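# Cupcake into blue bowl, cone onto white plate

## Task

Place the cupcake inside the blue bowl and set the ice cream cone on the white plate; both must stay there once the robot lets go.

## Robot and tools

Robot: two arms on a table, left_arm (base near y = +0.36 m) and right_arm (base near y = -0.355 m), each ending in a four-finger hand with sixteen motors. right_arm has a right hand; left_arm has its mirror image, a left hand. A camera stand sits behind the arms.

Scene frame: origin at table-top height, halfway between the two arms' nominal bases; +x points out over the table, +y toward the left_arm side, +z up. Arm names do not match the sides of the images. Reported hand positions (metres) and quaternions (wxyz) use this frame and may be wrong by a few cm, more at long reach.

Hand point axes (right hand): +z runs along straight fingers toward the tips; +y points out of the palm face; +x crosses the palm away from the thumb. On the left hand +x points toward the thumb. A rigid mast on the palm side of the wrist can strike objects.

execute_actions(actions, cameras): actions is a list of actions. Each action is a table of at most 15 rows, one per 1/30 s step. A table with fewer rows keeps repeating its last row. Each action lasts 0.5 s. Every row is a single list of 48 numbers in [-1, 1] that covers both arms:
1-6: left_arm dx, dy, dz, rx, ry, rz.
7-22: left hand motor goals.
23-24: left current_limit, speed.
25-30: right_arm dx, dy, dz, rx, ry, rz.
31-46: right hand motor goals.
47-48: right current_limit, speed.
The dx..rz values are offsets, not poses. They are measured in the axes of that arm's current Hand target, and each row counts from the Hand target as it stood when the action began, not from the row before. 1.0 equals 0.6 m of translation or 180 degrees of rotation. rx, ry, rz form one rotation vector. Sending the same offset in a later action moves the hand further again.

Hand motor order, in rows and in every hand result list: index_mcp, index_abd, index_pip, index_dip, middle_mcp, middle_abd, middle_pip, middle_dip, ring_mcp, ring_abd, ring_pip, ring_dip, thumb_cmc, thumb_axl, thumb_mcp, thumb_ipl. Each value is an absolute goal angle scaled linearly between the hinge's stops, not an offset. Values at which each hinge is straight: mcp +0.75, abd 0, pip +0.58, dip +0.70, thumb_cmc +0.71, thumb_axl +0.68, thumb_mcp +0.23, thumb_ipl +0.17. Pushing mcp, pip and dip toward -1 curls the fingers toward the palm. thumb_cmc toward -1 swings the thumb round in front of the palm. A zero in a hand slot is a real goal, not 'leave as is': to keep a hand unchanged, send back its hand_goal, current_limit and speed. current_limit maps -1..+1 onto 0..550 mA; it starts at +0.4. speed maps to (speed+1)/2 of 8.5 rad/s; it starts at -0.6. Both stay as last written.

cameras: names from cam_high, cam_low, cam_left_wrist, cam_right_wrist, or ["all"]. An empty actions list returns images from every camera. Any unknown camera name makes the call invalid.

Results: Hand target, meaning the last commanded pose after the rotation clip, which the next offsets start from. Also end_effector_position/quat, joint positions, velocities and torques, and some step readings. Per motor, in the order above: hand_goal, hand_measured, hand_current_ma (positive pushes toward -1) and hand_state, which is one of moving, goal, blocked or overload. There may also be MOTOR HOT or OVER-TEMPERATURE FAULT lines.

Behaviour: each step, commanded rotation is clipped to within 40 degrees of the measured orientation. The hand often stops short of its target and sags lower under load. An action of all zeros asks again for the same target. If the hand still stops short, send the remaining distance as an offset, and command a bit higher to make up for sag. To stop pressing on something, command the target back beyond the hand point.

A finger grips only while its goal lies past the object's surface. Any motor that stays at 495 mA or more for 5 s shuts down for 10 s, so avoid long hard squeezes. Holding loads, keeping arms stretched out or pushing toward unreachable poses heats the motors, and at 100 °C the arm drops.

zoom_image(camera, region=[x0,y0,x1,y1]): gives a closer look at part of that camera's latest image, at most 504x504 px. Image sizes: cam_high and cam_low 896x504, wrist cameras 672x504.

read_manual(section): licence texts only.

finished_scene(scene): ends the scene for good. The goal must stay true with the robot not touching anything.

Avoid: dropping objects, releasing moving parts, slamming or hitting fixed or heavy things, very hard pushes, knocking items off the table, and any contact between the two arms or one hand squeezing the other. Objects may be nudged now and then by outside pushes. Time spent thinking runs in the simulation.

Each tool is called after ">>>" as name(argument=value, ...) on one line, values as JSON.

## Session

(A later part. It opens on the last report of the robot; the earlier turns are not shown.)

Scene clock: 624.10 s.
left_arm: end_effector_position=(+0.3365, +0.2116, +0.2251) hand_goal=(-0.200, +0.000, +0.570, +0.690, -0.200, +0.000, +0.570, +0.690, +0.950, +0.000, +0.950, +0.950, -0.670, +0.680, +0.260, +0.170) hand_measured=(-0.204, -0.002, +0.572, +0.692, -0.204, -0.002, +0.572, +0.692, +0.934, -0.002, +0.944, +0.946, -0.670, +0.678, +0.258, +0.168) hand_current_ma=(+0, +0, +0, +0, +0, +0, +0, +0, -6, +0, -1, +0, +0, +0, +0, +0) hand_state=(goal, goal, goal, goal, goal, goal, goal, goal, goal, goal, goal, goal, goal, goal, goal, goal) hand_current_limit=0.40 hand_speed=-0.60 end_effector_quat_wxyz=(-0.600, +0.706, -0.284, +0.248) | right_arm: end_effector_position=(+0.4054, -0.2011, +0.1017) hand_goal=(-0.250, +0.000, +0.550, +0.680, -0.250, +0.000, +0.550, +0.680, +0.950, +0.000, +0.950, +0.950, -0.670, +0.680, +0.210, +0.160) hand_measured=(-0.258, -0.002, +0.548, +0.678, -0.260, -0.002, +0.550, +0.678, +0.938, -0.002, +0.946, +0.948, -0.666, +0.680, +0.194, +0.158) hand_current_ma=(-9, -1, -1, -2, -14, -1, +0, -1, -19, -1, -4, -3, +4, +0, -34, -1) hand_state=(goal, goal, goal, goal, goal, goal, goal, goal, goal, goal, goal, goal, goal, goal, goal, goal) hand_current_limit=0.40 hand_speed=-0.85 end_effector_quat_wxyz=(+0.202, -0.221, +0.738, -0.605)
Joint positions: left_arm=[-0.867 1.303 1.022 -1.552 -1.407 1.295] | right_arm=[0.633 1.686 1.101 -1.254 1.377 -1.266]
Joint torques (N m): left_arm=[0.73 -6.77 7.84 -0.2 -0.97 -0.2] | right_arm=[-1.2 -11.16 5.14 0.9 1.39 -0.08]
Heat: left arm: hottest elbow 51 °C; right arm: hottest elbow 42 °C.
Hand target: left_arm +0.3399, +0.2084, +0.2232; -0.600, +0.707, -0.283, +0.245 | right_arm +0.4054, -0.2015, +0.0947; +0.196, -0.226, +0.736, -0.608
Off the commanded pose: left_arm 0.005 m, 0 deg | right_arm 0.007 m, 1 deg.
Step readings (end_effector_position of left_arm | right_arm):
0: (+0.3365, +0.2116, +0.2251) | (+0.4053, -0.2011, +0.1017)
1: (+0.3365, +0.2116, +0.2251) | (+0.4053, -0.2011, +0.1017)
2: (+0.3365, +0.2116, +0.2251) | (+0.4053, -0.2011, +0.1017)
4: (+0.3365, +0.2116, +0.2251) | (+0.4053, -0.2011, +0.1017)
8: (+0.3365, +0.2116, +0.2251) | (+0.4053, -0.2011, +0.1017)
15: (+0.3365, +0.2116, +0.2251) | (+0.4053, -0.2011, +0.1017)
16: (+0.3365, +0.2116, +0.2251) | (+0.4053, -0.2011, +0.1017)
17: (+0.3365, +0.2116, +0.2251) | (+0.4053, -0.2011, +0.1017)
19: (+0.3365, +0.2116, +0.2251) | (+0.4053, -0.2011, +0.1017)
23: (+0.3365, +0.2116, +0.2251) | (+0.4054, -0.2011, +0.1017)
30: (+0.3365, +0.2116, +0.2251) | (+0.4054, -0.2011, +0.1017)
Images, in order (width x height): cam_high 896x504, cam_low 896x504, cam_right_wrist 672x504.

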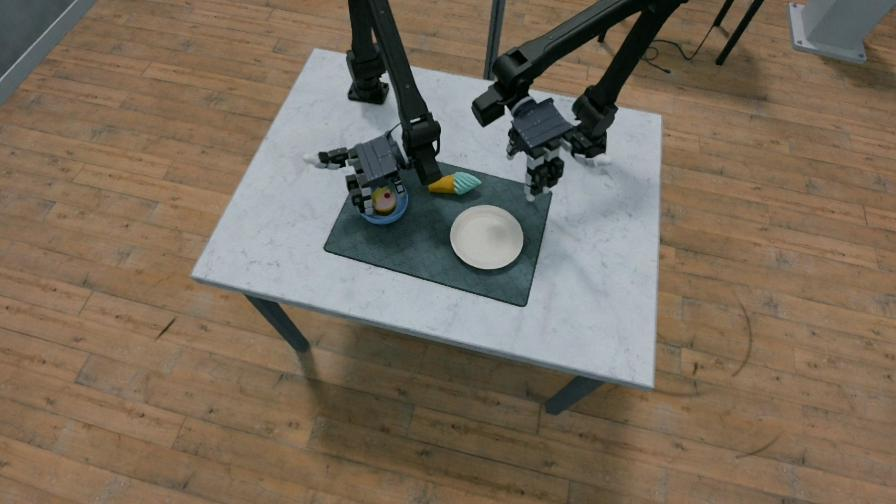

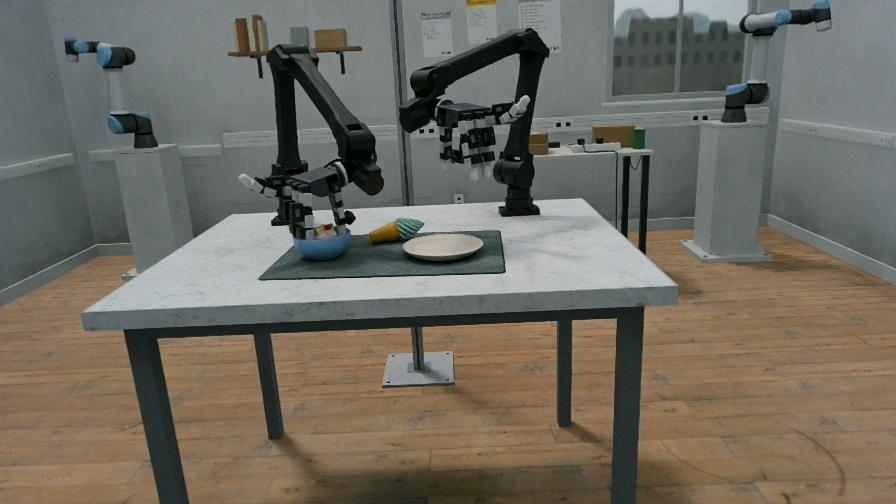

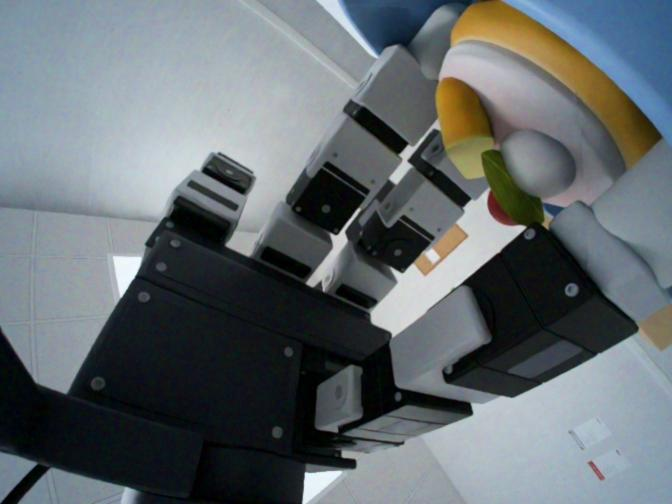

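>>> execute_actions(actions=[[[0,0,0,0,0,0,-0.2,0,0.57,0.69,-0.2,0,0.57,0.69,0.95,0,0.95,0.95,-0.67,0.68,0.26,0.17,0.4,-0.6,0,-0.0575,-0.0101,0,0,0,-0.25,0,0.55,0.68,-0.25,0,0.55,0.68,0.95,0,0.95,0.95,-0.67,0.68,0.2,0.16,0.4,-0.85]],[[0.085,0.0443,-0.1332,0,0.0657,0.0116,-0.2,0,0.57,0.69,-0.2,0,0.57,0.69,0.95,0,0.95,0.95,-0.67,0.68,0.26,0.17,0.4,-0.6,0,-0.1149,-0.0203,0,0,0,-0.25,0,0.55,0.68,-0.25,0,0.55,0.68,0.95,0,0.95,0.95,-0.67,0.68,0.2,0.16,0.4,-0.85]],[[0,0,0,0,0,0,-0.2,0,0.57,0.69,-0.2,0,0.57,0.69,0.95,0,0.95,0.95,-0.67,0.68,0.26,0.17,0.4,-0.6,0.0662,-0.0149,0.0845,0,0.0356,0.0063,-0.25,0,0.55,0.68,-0.25,0,0.55,0.68,0.95,0,0.95,0.95,-0.67,0.68,0.2,0.16,0.4,-0.85]],[[0.112,0.0407,-0.1127,0,0.0602,0.0106,-0.2,0,0.57,0.69,-0.2,0,0.57,0.69,0.95,0,0.95,0.95,-0.67,0.68,0.26,0.17,0.4,-0.6,0.056,-0.0162,0.0914,0,0.0356,0.0063,-0.25,0,0.55,0.68,-0.25,0,0.55,0.68,0.95,0,0.95,0.95,-0.67,0.68,0.2,0.16,0.4,-0.85]]], cameras=["cam_high", "cam_low", "cam_left_wrist"])

>>> zoom_image(camera="cam_low", region=[310, 140, 450, 270])

>>> zoom_image(camera="cam_high", region=[340, 110, 540, 280])

Scene clock: 659.03 s.
left_arm: end_effector_position=(+0.2878, +0.0281, +0.1879) hand_goal=(-0.200, +0.000, +0.570, +0.690, -0.200, +0.000, +0.570, +0.690, +0.950, +0.000, +0.950, +0.950, -0.670, +0.680, +0.260, +0.170) hand_measured=(-0.204, -0.002, +0.572, +0.692, -0.204, -0.002, +0.572, +0.692, +0.934, -0.002, +0.944, +0.946, -0.670, +0.678, +0.258, +0.168) hand_current_ma=(+0, +0, +0, +0, +0, +0, +0, +0, -6, +0, -1, +0, +0, +0, +0, +0) hand_state=(goal, goal, goal, goal, goal, goal, goal, goal, goal, goal, goal, goal, goal, goal, goal, goal) hand_current_limit=0.40 hand_speed=-0.60 end_effector_quat_wxyz=(-0.550, +0.630, -0.423, +0.350) | right_arm: end_effector_position=(+0.4002, -0.3349, +0.1957) hand_goal=(-0.250, +0.000, +0.550, +0.680, -0.250, +0.000, +0.550, +0.680, +0.950, +0.000, +0.950, +0.950, -0.670, +0.680, +0.200, +0.160) hand_measured=(-0.254, -0.002, +0.548, +0.678, -0.254, +0.002, +0.548, +0.678, +0.938, -0.002, +0.946, +0.948, -0.666, +0.680, +0.198, +0.158) hand_current_ma=(-3, -1, -1, -2, -3, +1, -1, -1, -19, -1, -4, -3, +4, +0, -2, -1) hand_state=(goal, goal, goal, goal, goal, goal, goal, goal, goal, goal, goal, goal, goal, goal, goal, goal) hand_current_limit=0.40 hand_speed=-0.85 end_effector_quat_wxyz=(+0.120, -0.138, +0.757, -0.627)
Joint positions: left_arm=[-1.232 1.501 1.122 -1.348 -1.418 1.436] | right_arm=[0.372 1.473 1.126 -1.399 1.382 -1.384]
Joint torques (N m): left_arm=[1.85 -10.58 9.59 0.66 -1.25 0.15] | right_arm=[-0.73 -10.93 5.63 1.05 1.4 -0.12]
Heat: left arm: hottest elbow 51 °C; right arm: hottest elbow 42 °C.
Hand target: left_arm +0.2982, +0.0179, +0.1972; -0.541, +0.635, -0.419, +0.359 | right_arm +0.3985, -0.3332, +0.1976; +0.125, -0.142, +0.757, -0.625
Off the commanded pose: left_arm 0.017 m, 2 deg | right_arm 0.003 m, 1 deg.
Step readings (end_effector_position of left_arm | right_arm):
0: (+0.3365, +0.2116, +0.2251) | (+0.4054, -0.2011, +0.1017)
1: (+0.3365, +0.2116, +0.2251) | (+0.4054, -0.2011, +0.1017)
2: (+0.3365, +0.2116, +0.2251) | (+0.4050, -0.2013, +0.1017)
4: (+0.3365, +0.2116, +0.2251) | (+0.4034, -0.2026, +0.1024)
8: (+0.3365, +0.2116, +0.2251) | (+0.3993, -0.2057, +0.1086)
15: (+0.3365, +0.2116, +0.2251) | (+0.3966, -0.2079, +0.1164)
16: (+0.3364, +0.2114, +0.2249) | (+0.3966, -0.2079, +0.1169)
17: (+0.3355, +0.2087, +0.2246) | (+0.3958, -0.2085, +0.1189)
19: (+0.3307, +0.1945, +0.2222) | (+0.3941, -0.2097, +0.1272)
23: (+0.3117, +0.1464, +0.2102) | (+0.3959, -0.2082, +0.1641)
30: (+0.3073, +0.1264, +0.1991) | (+0.3995, -0.2057, +0.1990)
31: (+0.3076, +0.1260, +0.1996) | (+0.3990, -0.2062, +0.1990)
32: (+0.3078, +0.1255, +0.2001) | (+0.3985, -0.2085, +0.1986)
34: (+0.3084, +0.1246, +0.2012) | (+0.3993, -0.2170, +0.1984)
38: (+0.3089, +0.1237, +0.2020) | (+0.4024, -0.2499, +0.1964)
45: (+0.3089, +0.1237, +0.2020) | (+0.4037, -0.2704, +0.1953)
46: (+0.3089, +0.1234, +0.2021) | (+0.4035, -0.2705, +0.1955)
47: (+0.3087, +0.1200, +0.2021) | (+0.4030, -0.2735, +0.1951)
49: (+0.3072, +0.1056, +0.2023) | (+0.4005, -0.2818, +0.1943)
53: (+0.2934, +0.0544, +0.1978) | (+0.3971, -0.3157, +0.1935)
60: (+0.2872, +0.0293, +0.1886) | (+0.4005, -0.3351, +0.1971)
Images, in order (width x height): cam_high 896x504, cam_low 896x504, cam_left_wrist 672x504.

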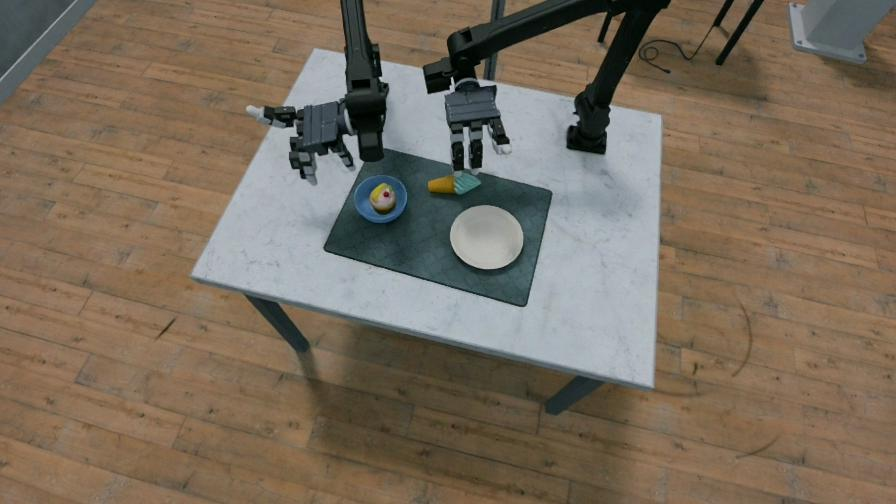

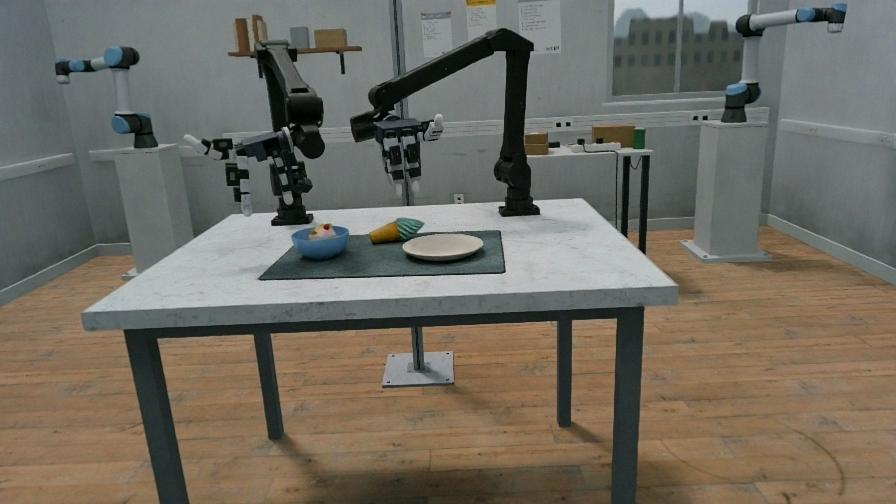

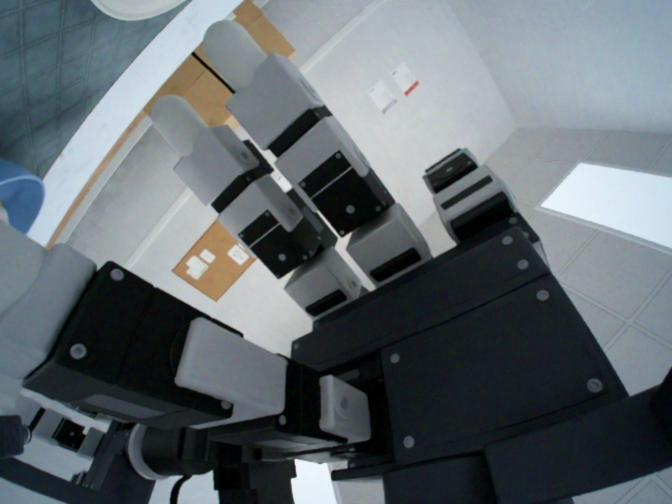

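Scaled by 3.600 from the camera's 896x504 image, which has a finer 1280x720 frame.

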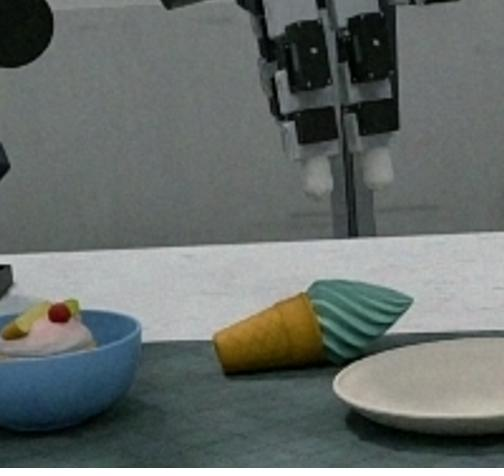

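Scaled by 2.520 from the camera's 896x504 image, which has a finer 1280x720 frame.

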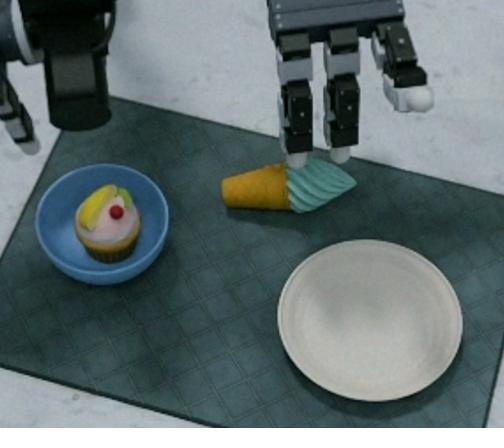

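>>> execute_actions(actions=[[[0.0283,0.0943,0.0412,0,0.0164,0.0029,-0.2,0,0.57,0.69,-0.2,0,0.57,0.69,0.95,0,0.95,0.95,-0.67,0.68,0.26,0.17,0.4,-0.6,0,0,0,0,0,0,-0.25,0,0.55,0.68,-0.25,0,0.55,0.68,0.95,0,0.95,0.95,-0.67,0.68,0.2,0.16,0.4,-0.85]]], cameras=["cam_high", "cam_low", "cam_left_wrist"])

>>> zoom_image(camera="cam_low", region=[340, 140, 460, 260])

>>> zoom_image(camera="cam_high", region=[400, 90, 520, 210])

Scene clock: 706.07 s.
left_arm: end_effector_position=(+0.3142, +0.0030, +0.1390) hand_goal=(-0.200, +0.000, +0.570, +0.690, -0.200, +0.000, +0.570, +0.690, +0.950, +0.000, +0.950, +0.950, -0.670, +0.680, +0.260, +0.170) hand_measured=(-0.204, -0.002, +0.572, +0.692, -0.204, -0.002, +0.572, +0.692, +0.934, -0.002, +0.944, +0.946, -0.670, +0.678, +0.258, +0.168) hand_current_ma=(+0, +0, +0, +0, +0, +0, +0, +0, -6, +0, -1, +0, +0, +0, +0, +0) hand_state=(goal, goal, goal, goal, goal, goal, goal, goal, goal, goal, goal, goal, goal, goal, goal, goal) hand_current_limit=0.40 hand_speed=-0.60 end_effector_quat_wxyz=(-0.547, +0.630, -0.417, +0.361) | right_arm: end_effector_position=(+0.4003, -0.3347, +0.1955) hand_goal=(-0.250, +0.000, +0.550, +0.680, -0.250, +0.000, +0.550, +0.680, +0.950, +0.000, +0.950, +0.950, -0.670, +0.680, +0.200, +0.160) hand_measured=(-0.254, -0.002, +0.548, +0.678, -0.254, +0.002, +0.548, +0.678, +0.938, -0.002, +0.946, +0.948, -0.666, +0.680, +0.198, +0.158) hand_current_ma=(-3, -1, -1, -2, -3, +1, -1, -1, -19, -1, -4, -3, +4, +0, -2, -1) hand_state=(goal, goal, goal, goal, goal, goal, goal, goal, goal, goal, goal, goal, goal, goal, goal, goal) hand_current_limit=0.40 hand_speed=-0.85 end_effector_quat_wxyz=(+0.121, -0.140, +0.757, -0.626)
Joint positions: left_arm=[-1.2 1.585 1.073 -0.942 -1.429 1.691] | right_arm=[0.372 1.468 1.12 -1.376 1.382 -1.407]
Joint torques (N m): left_arm=[1.85 -12.98 6.48 1.18 -1 0.13] | right_arm=[-0.97 -11.11 5.82 1.07 1.38 -0.18]
Heat: left arm: hottest elbow 53 °C; right arm: hottest elbow 41 °C.
Hand target: left_arm +0.3191, +0.0081, +0.1375; -0.531, +0.624, -0.436, +0.372 | right_arm +0.3985, -0.3332, +0.1975; +0.125, -0.142, +0.757, -0.625
Off the commanded pose: left_arm 0.007 m, 3 deg | right_arm 0.003 m, 0 deg.
Step readings (end_effector_position of left_arm | right_arm):
0: (+0.2878, +0.0281, +0.1879) | (+0.4002, -0.3349, +0.1957)
1: (+0.2881, +0.0279, +0.1879) | (+0.4001, -0.3350, +0.1957)
2: (+0.2897, +0.0256, +0.1878) | (+0.4004, -0.3349, +0.1957)
4: (+0.2965, +0.0168, +0.1856) | (+0.4007, -0.3347, +0.1957)
8: (+0.3078, +0.0061, +0.1659) | (+0.4006, -0.3347, +0.1957)
15: (+0.3138, +0.0050, +0.1430) | (+0.4005, -0.3347, +0.1958)
Images, in order (width x height): cam_high 896x504, cam_low 896x504, cam_left_wrist 672x504.

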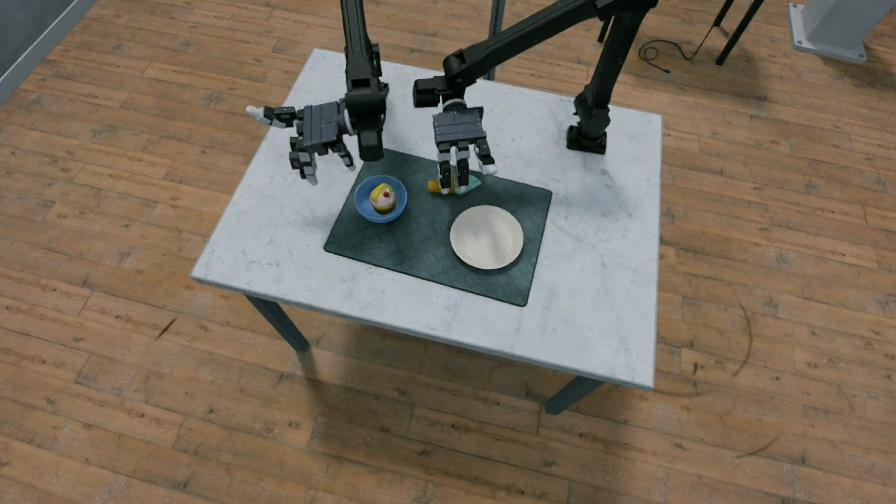

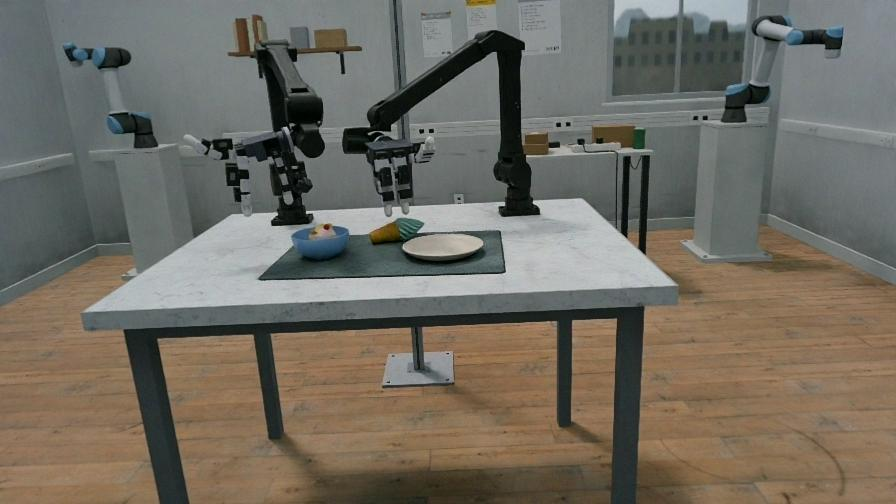

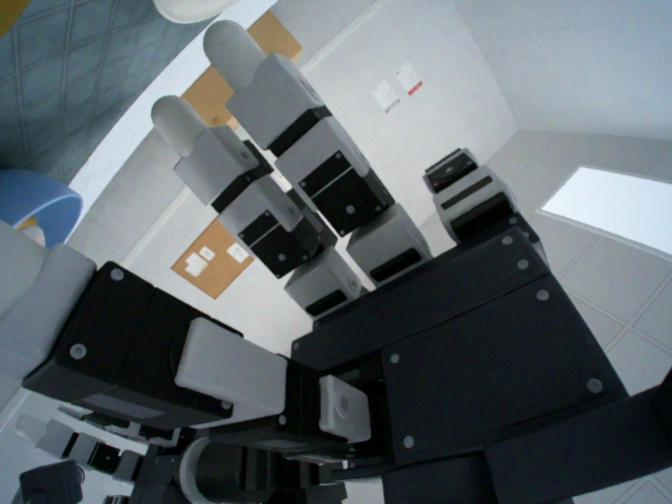

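Scaled by 4.200 from the camera's 896x504 image, which has a finer 1280x720 frame.

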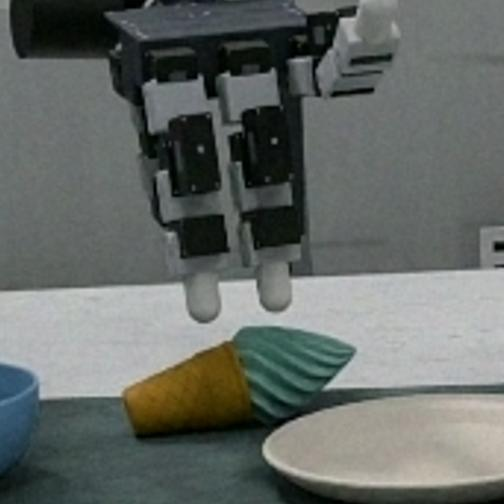

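Scaled by 4.200 from the camera's 896x504 image, which has a finer 1280x720 frame.

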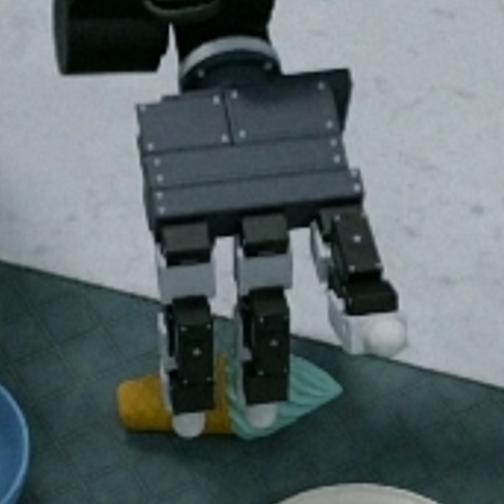

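>>> execute_actions(actions=[[[-0.0358,0.0612,-0.0102,0,0,0,-0.2,0,0.57,0.69,-0.2,0,0.57,0.69,0.95,0,0.95,0.95,-0.67,0.68,0.26,0.17,0.4,-0.6,0,0,0,0,0,0,-0.25,0,0.55,0.68,-0.25,0,0.55,0.68,0.95,0,0.95,0.95,-0.67,0.68,0.2,0.16,0.4,-0.85]]], cameras=["cam_high", "cam_low", "cam_left_wrist"])

>>> zoom_image(camera="cam_low", region=[340, 140, 460, 260])

>>> zoom_image(camera="cam_high", region=[400, 90, 520, 210])

Scene clock: 734.20 s.
left_arm: end_effector_position=(+0.3019, +0.0254, +0.0994) hand_goal=(-0.200, +0.000, +0.570, +0.690, -0.200, +0.000, +0.570, +0.690, +0.950, +0.000, +0.950, +0.950, -0.670, +0.680, +0.260, +0.170) hand_measured=(-0.204, -0.002, +0.572, +0.692, -0.204, -0.002, +0.572, +0.692, +0.934, -0.002, +0.944, +0.946, -0.670, +0.678, +0.258, +0.168) hand_current_ma=(+0, +0, +0, +0, +0, +0, +0, +0, -6, +0, -1, +0, +0, +0, +0, +0) hand_state=(goal, goal, goal, goal, goal, goal, goal, goal, goal, goal, goal, goal, goal, goal, goal, goal) hand_current_limit=0.40 hand_speed=-0.60 end_effector_quat_wxyz=(-0.540, +0.627, -0.429, +0.363) | right_arm: end_effector_position=(+0.4003, -0.3347, +0.1955) hand_goal=(-0.250, +0.000, +0.550, +0.680, -0.250, +0.000, +0.550, +0.680, +0.950, +0.000, +0.950, +0.950, -0.670, +0.680, +0.200, +0.160) hand_measured=(-0.254, -0.002, +0.548, +0.678, -0.254, +0.002, +0.548, +0.678, +0.938, -0.002, +0.946, +0.948, -0.666, +0.680, +0.198, +0.158) hand_current_ma=(-3, -1, -1, -2, -3, +1, -1, -1, -19, -1, -4, -3, +4, +0, -2, -1) hand_state=(goal, goal, goal, goal, goal, goal, goal, goal, goal, goal, goal, goal, goal, goal, goal, goal) hand_current_limit=0.40 hand_speed=-0.85 end_effector_quat_wxyz=(+0.121, -0.140, +0.757, -0.626)
Joint positions: left_arm=[-1.2 1.552 0.909 -0.664 -1.412 1.847] | right_arm=[0.372 1.468 1.12 -1.376 1.382 -1.408]
Joint torques (N m): left_arm=[0.09 -12.75 6.05 1.51 -0.95 0.15] | right_arm=[-1.03 -10.58 5.65 1.16 1.38 -0.17]
Heat: left arm: hottest elbow 51 °C; right arm: hottest elbow 40 °C.
Hand target: left_arm +0.3006, +0.0242, +0.1021; -0.531, +0.624, -0.436, +0.372 | right_arm +0.3985, -0.3332, +0.1974; +0.125, -0.142, +0.757, -0.625
Off the commanded pose: left_arm 0.003 m, 2 deg | right_arm 0.003 m, 0 deg.
Step readings (end_effector_position of left_arm | right_arm):
0: (+0.3142, +0.0030, +0.1390) | (+0.4003, -0.3347, +0.1955)
1: (+0.3141, +0.0033, +0.1385) | (+0.4003, -0.3347, +0.1955)
2: (+0.3139, +0.0036, +0.1369) | (+0.4003, -0.3347, +0.1955)
4: (+0.3112, +0.0086, +0.1280) | (+0.4003, -0.3347, +0.1955)
8: (+0.3028, +0.0253, +0.1034) | (+0.4003, -0.3347, +0.1955)
15: (+0.3019, +0.0260, +0.0942) | (+0.4003, -0.3347, +0.1955)
Images, in order (width x height): cam_high 896x504, cam_low 896x504, cam_left_wrist 672x504.

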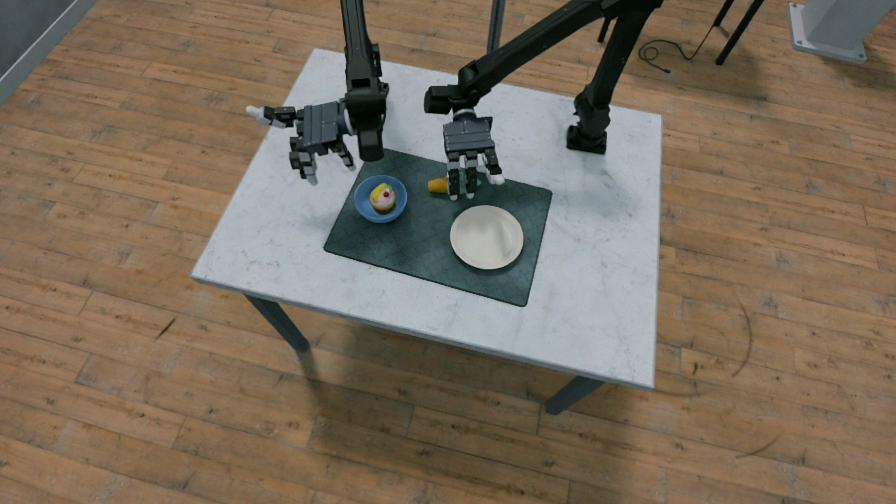

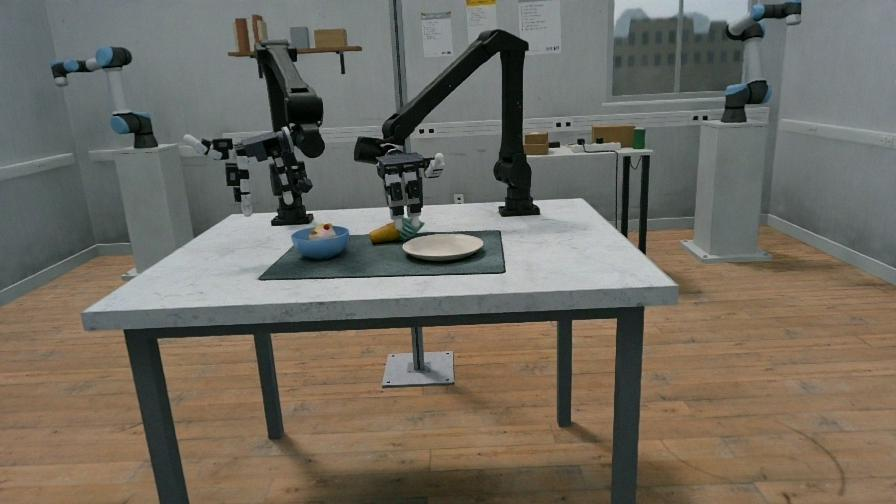

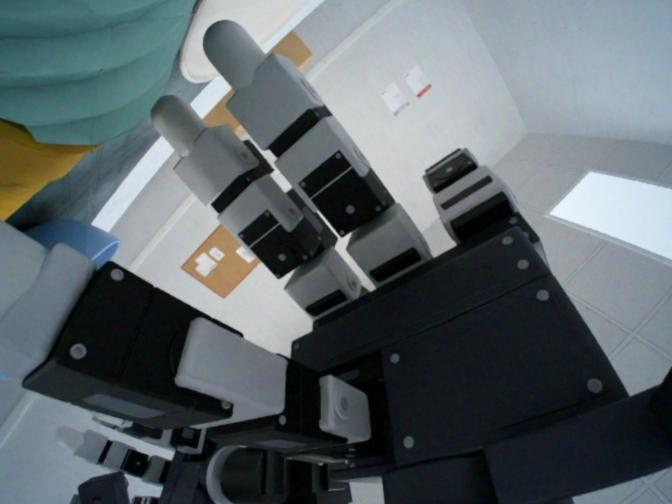

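Scaled by 4.200 from the camera's 896x504 image, which has a finer 1280x720 frame.

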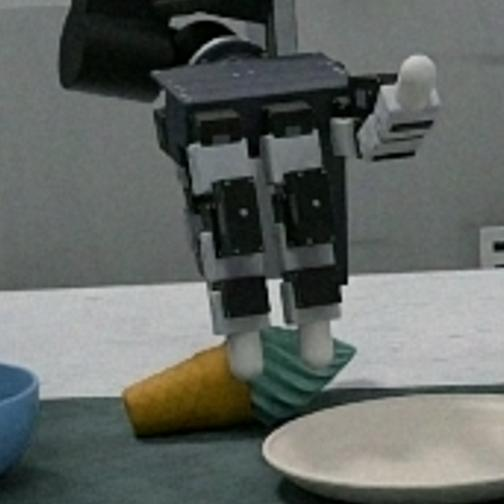

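Scaled by 4.200 from the camera's 896x504 image, which has a finer 1280x720 frame.

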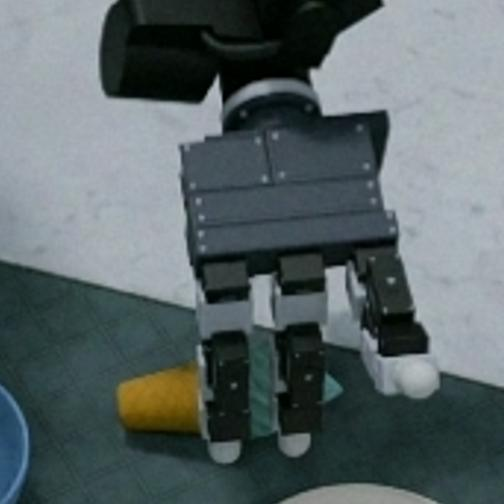

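>>> execute_actions(actions=[[[0.0171,0.0414,-0.0044,0,0,0,-0.2,0,0.57,0.69,-0.2,0,0.57,0.69,0.95,0,0.95,0.95,-0.67,0.68,0.26,0.17,0.4,-0.6,0,0,0,0,0,0,-0.25,0,0.55,0.68,-0.25,0,0.55,0.68,0.95,0,0.95,0.95,-0.67,0.68,0.2,0.16,0.4,-0.85]]], cameras=["cam_high", "cam_low", "cam_left_wrist"])

>>> zoom_image(camera="cam_low", region=[340, 140, 460, 260])

>>> zoom_image(camera="cam_high", region=[400, 90, 520, 210])

Scene clock: 756.90 s.
left_arm: end_effector_position=(+0.3035, +0.0163, +0.0900) hand_goal=(-0.200, +0.000, +0.570, +0.690, -0.200, +0.000, +0.570, +0.690, +0.950, +0.000, +0.950, +0.950, -0.670, +0.680, +0.260, +0.170) hand_measured=(-0.204, -0.002, +0.572, +0.692, -0.204, -0.002, +0.572, +0.692, +0.934, -0.002, +0.944, +0.946, -0.670, +0.678, +0.258, +0.168) hand_current_ma=(+0, +0, +0, +0, +0, +0, +0, +0, -6, +0, -1, +0, +0, +0, +0, +0) hand_state=(goal, goal, goal, goal, goal, goal, goal, goal, goal, goal, goal, goal, goal, goal, goal, goal) hand_current_limit=0.40 hand_speed=-0.60 end_effector_quat_wxyz=(-0.530, +0.632, -0.422, +0.376) | right_arm: end_effector_position=(+0.4003, -0.3347, +0.1955) hand_goal=(-0.250, +0.000, +0.550, +0.680, -0.250, +0.000, +0.550, +0.680, +0.950, +0.000, +0.950, +0.950, -0.670, +0.680, +0.200, +0.160) hand_measured=(-0.254, -0.002, +0.548, +0.678, -0.254, +0.002, +0.548, +0.678, +0.938, -0.002, +0.946, +0.948, -0.666, +0.680, +0.198, +0.158) hand_current_ma=(-3, -1, -1, -2, -3, +1, -1, -1, -19, -1, -4, -3, +4, +0, -2, -1) hand_state=(goal, goal, goal, goal, goal, goal, goal, goal, goal, goal, goal, goal, goal, goal, goal, goal) hand_current_limit=0.40 hand_speed=-0.85 end_effector_quat_wxyz=(+0.121, -0.140, +0.757, -0.626)
Joint positions: left_arm=[-1.204 1.572 0.897 -0.578 -1.408 1.863] | right_arm=[0.372 1.468 1.12 -1.376 1.382 -1.408]
Joint torques (N m): left_arm=[-0.56 -9.93 5.94 1.62 -0.94 0.12] | right_arm=[-1.08 -10.64 5.6 1.14 1.36 -0.15]
Heat: left arm: hottest elbow 50 °C; right arm: hottest elbow 40 °C.
Hand target: left_arm +0.2980, +0.0124, +0.0780; -0.531, +0.624, -0.436, +0.372 | right_arm +0.3985, -0.3332, +0.1974; +0.125, -0.142, +0.757, -0.625
Off the commanded pose: left_arm 0.014 m, 2 deg | right_arm 0.003 m, 0 deg.
Step readings (end_effector_position of left_arm | right_arm):
0: (+0.3019, +0.0254, +0.0993) | (+0.4003, -0.3347, +0.1955)
1: (+0.3020, +0.0253, +0.0994) | (+0.4003, -0.3347, +0.1955)
2: (+0.3022, +0.0247, +0.0993) | (+0.4003, -0.3347, +0.1955)
4: (+0.3028, +0.0222, +0.0993) | (+0.4003, -0.3347, +0.1955)
8: (+0.3035, +0.0176, +0.0967) | (+0.4003, -0.3347, +0.1955)
15: (+0.3033, +0.0168, +0.0899) | (+0.4003, -0.3347, +0.1955)
Images, in order (width x height): cam_high 896x504, cam_low 896x504, cam_left_wrist 672x504.

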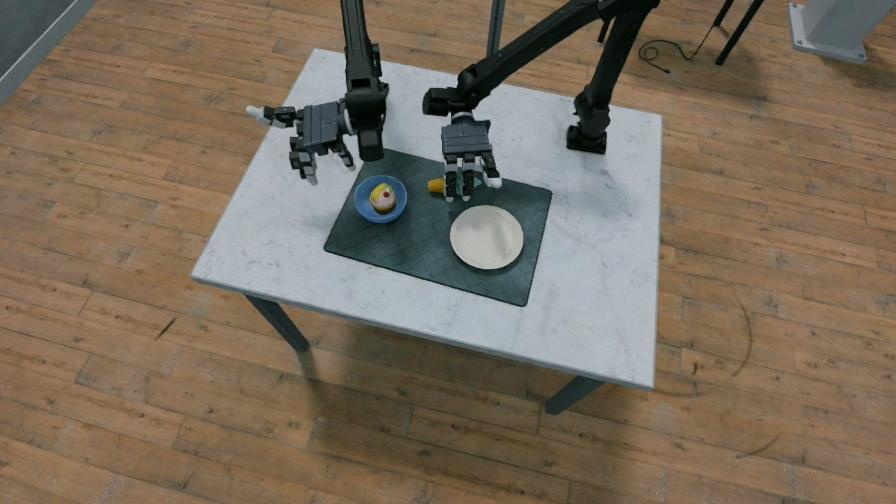

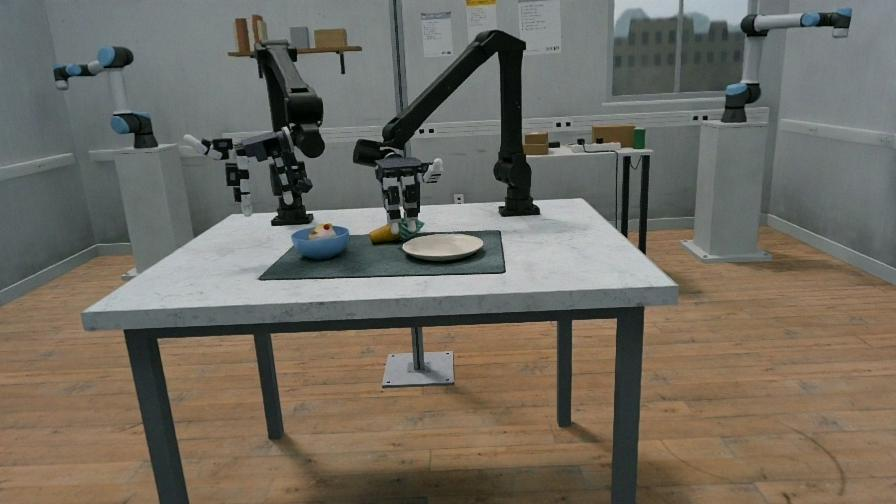

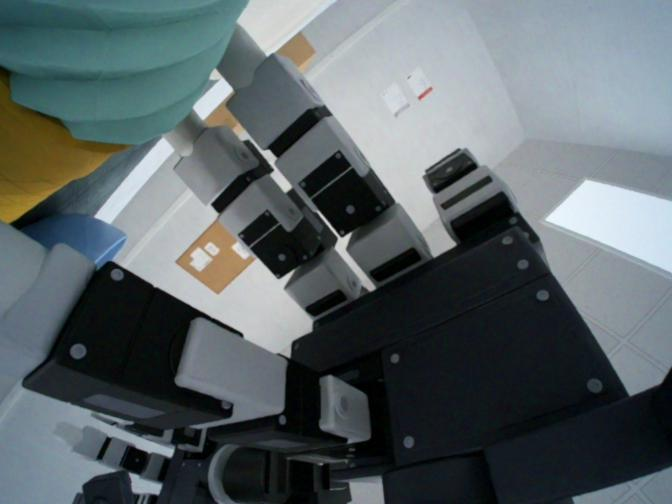

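Scaled by 4.200 from the camera's 896x504 image, which has a finer 1280x720 frame.

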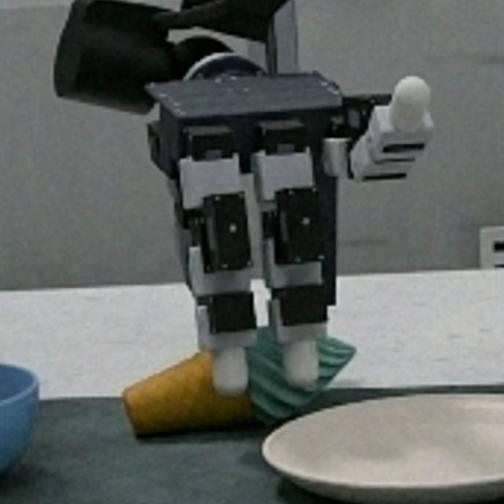

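Scaled by 4.200 from the camera's 896x504 image, which has a finer 1280x720 frame.

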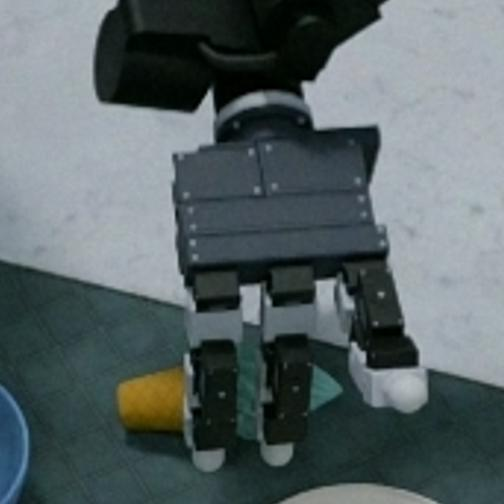

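>>> execute_actions(actions=[[[0,0.0131,-0.005,0,0,0,-0.2,0,0.57,0.69,-0.2,0,0.57,0.69,0.95,0,0.95,0.95,-0.67,0.68,0.3,0.17,0.4,-0.6,0,0,0,0,0,0,-0.25,0,0.55,0.68,-0.25,0,0.55,0.68,0.95,0,0.95,0.95,-0.67,0.68,0.2,0.16,0.4,-0.85]]], cameras=["cam_high", "cam_low", "cam_left_wrist"])

>>> zoom_image(camera="cam_low", region=[340, 140, 460, 260])

>>> zoom_image(camera="cam_high", region=[400, 90, 520, 210])

Scene clock: 789.83 s.
left_arm: end_effector_position=(+0.2999, +0.0127, +0.0838) hand_goal=(-0.200, +0.000, +0.570, +0.690, -0.200, +0.000, +0.570, +0.690, +0.950, +0.000, +0.950, +0.950, -0.670, +0.680, +0.300, +0.170) hand_measured=(-0.204, -0.002, +0.572, +0.692, -0.204, -0.002, +0.572, +0.692, +0.934, -0.002, +0.944, +0.946, -0.670, +0.678, +0.296, +0.168) hand_current_ma=(+0, +0, +0, +0, +0, +0, +0, +0, -6, +0, -1, +0, +0, +0, -1, +0) hand_state=(goal, goal, goal, goal, goal, goal, goal, goal, goal, goal, goal, goal, goal, goal, goal, goal) hand_current_limit=0.40 hand_speed=-0.60 end_effector_quat_wxyz=(-0.530, +0.629, -0.426, +0.377) | right_arm: end_effector_position=(+0.4003, -0.3347, +0.1955) hand_goal=(-0.250, +0.000, +0.550, +0.680, -0.250, +0.000, +0.550, +0.680, +0.950, +0.000, +0.950, +0.950, -0.670, +0.680, +0.200, +0.160) hand_measured=(-0.254, -0.002, +0.548, +0.678, -0.254, +0.002, +0.548, +0.678, +0.938, -0.002, +0.946, +0.948, -0.666, +0.680, +0.198, +0.158) hand_current_ma=(-3, -1, -1, -2, -3, +1, -1, -1, -19, -1, -4, -3, +4, +0, -2, -1) hand_state=(goal, goal, goal, goal, goal, goal, goal, goal, goal, goal, goal, goal, goal, goal, goal, goal) hand_current_limit=0.40 hand_speed=-0.85 end_effector_quat_wxyz=(+0.121, -0.140, +0.757, -0.626)
Joint positions: left_arm=[-1.215 1.587 0.897 -0.578 -1.408 1.855] | right_arm=[0.372 1.468 1.12 -1.376 1.382 -1.408]
Joint torques (N m): left_arm=[-0.79 -9.99 5.76 0.95 -1.03 -0.2] | right_arm=[-1.03 -10.87 5.7 1.17 1.37 -0.17]
Heat: left arm: hottest elbow 47 °C; right arm: hottest elbow 40 °C.
Hand target: left_arm +0.2941, +0.0109, +0.0706; -0.531, +0.624, -0.436, +0.372 | right_arm +0.3985, -0.3332, +0.1974; +0.125, -0.142, +0.757, -0.625
Off the commanded pose: left_arm 0.014 m, 1 deg | right_arm 0.003 m, 0 deg.
Step readings (end_effector_position of left_arm | right_arm):
0: (+0.3035, +0.0163, +0.0900) | (+0.4003, -0.3347, +0.1955)
1: (+0.3035, +0.0163, +0.0900) | (+0.4003, -0.3347, +0.1955)
2: (+0.3034, +0.0162, +0.0898) | (+0.4003, -0.3347, +0.1955)
4: (+0.3028, +0.0157, +0.0892) | (+0.4003, -0.3347, +0.1955)
8: (+0.3007, +0.0139, +0.0860) | (+0.4003, -0.3347, +0.1955)
15: (+0.2998, +0.0129, +0.0837) | (+0.4003, -0.3347, +0.1955)
Images, in order (width x height): cam_high 896x504, cam_low 896x504, cam_left_wrist 672x504.

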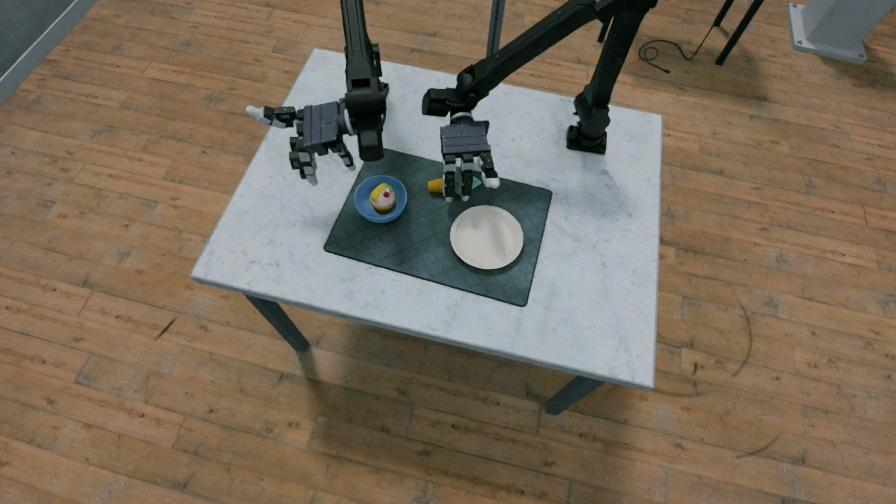

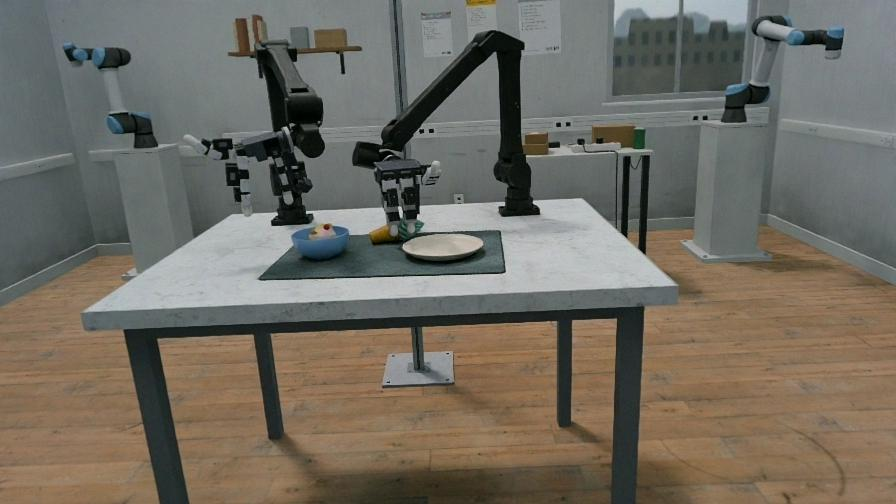

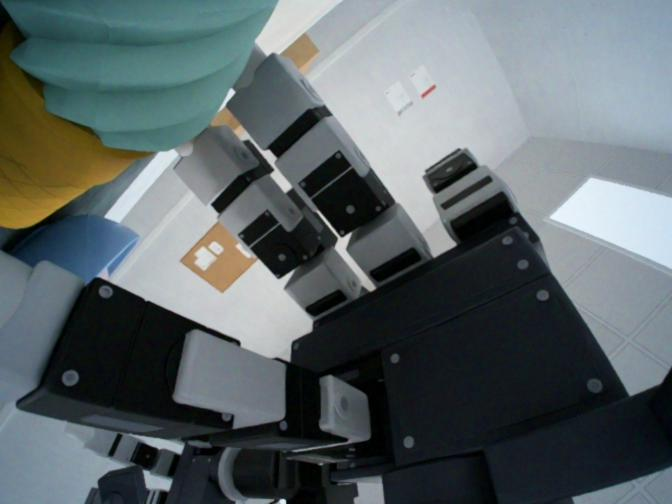

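Scaled by 4.200 from the camera's 896x504 image, which has a finer 1280x720 frame.

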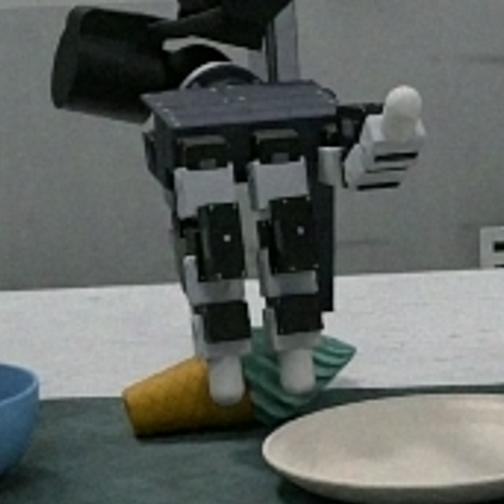

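Scaled by 4.200 from the camera's 896x504 image, which has a finer 1280x720 frame.

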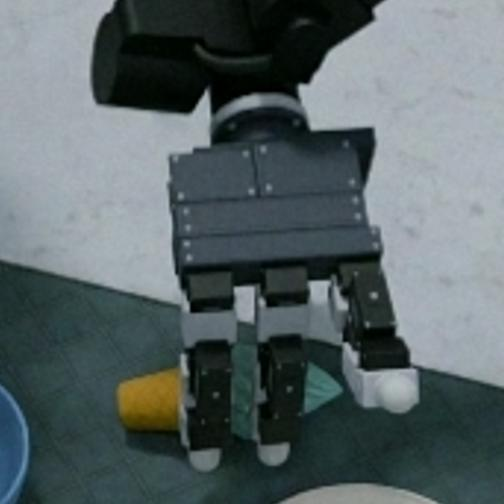

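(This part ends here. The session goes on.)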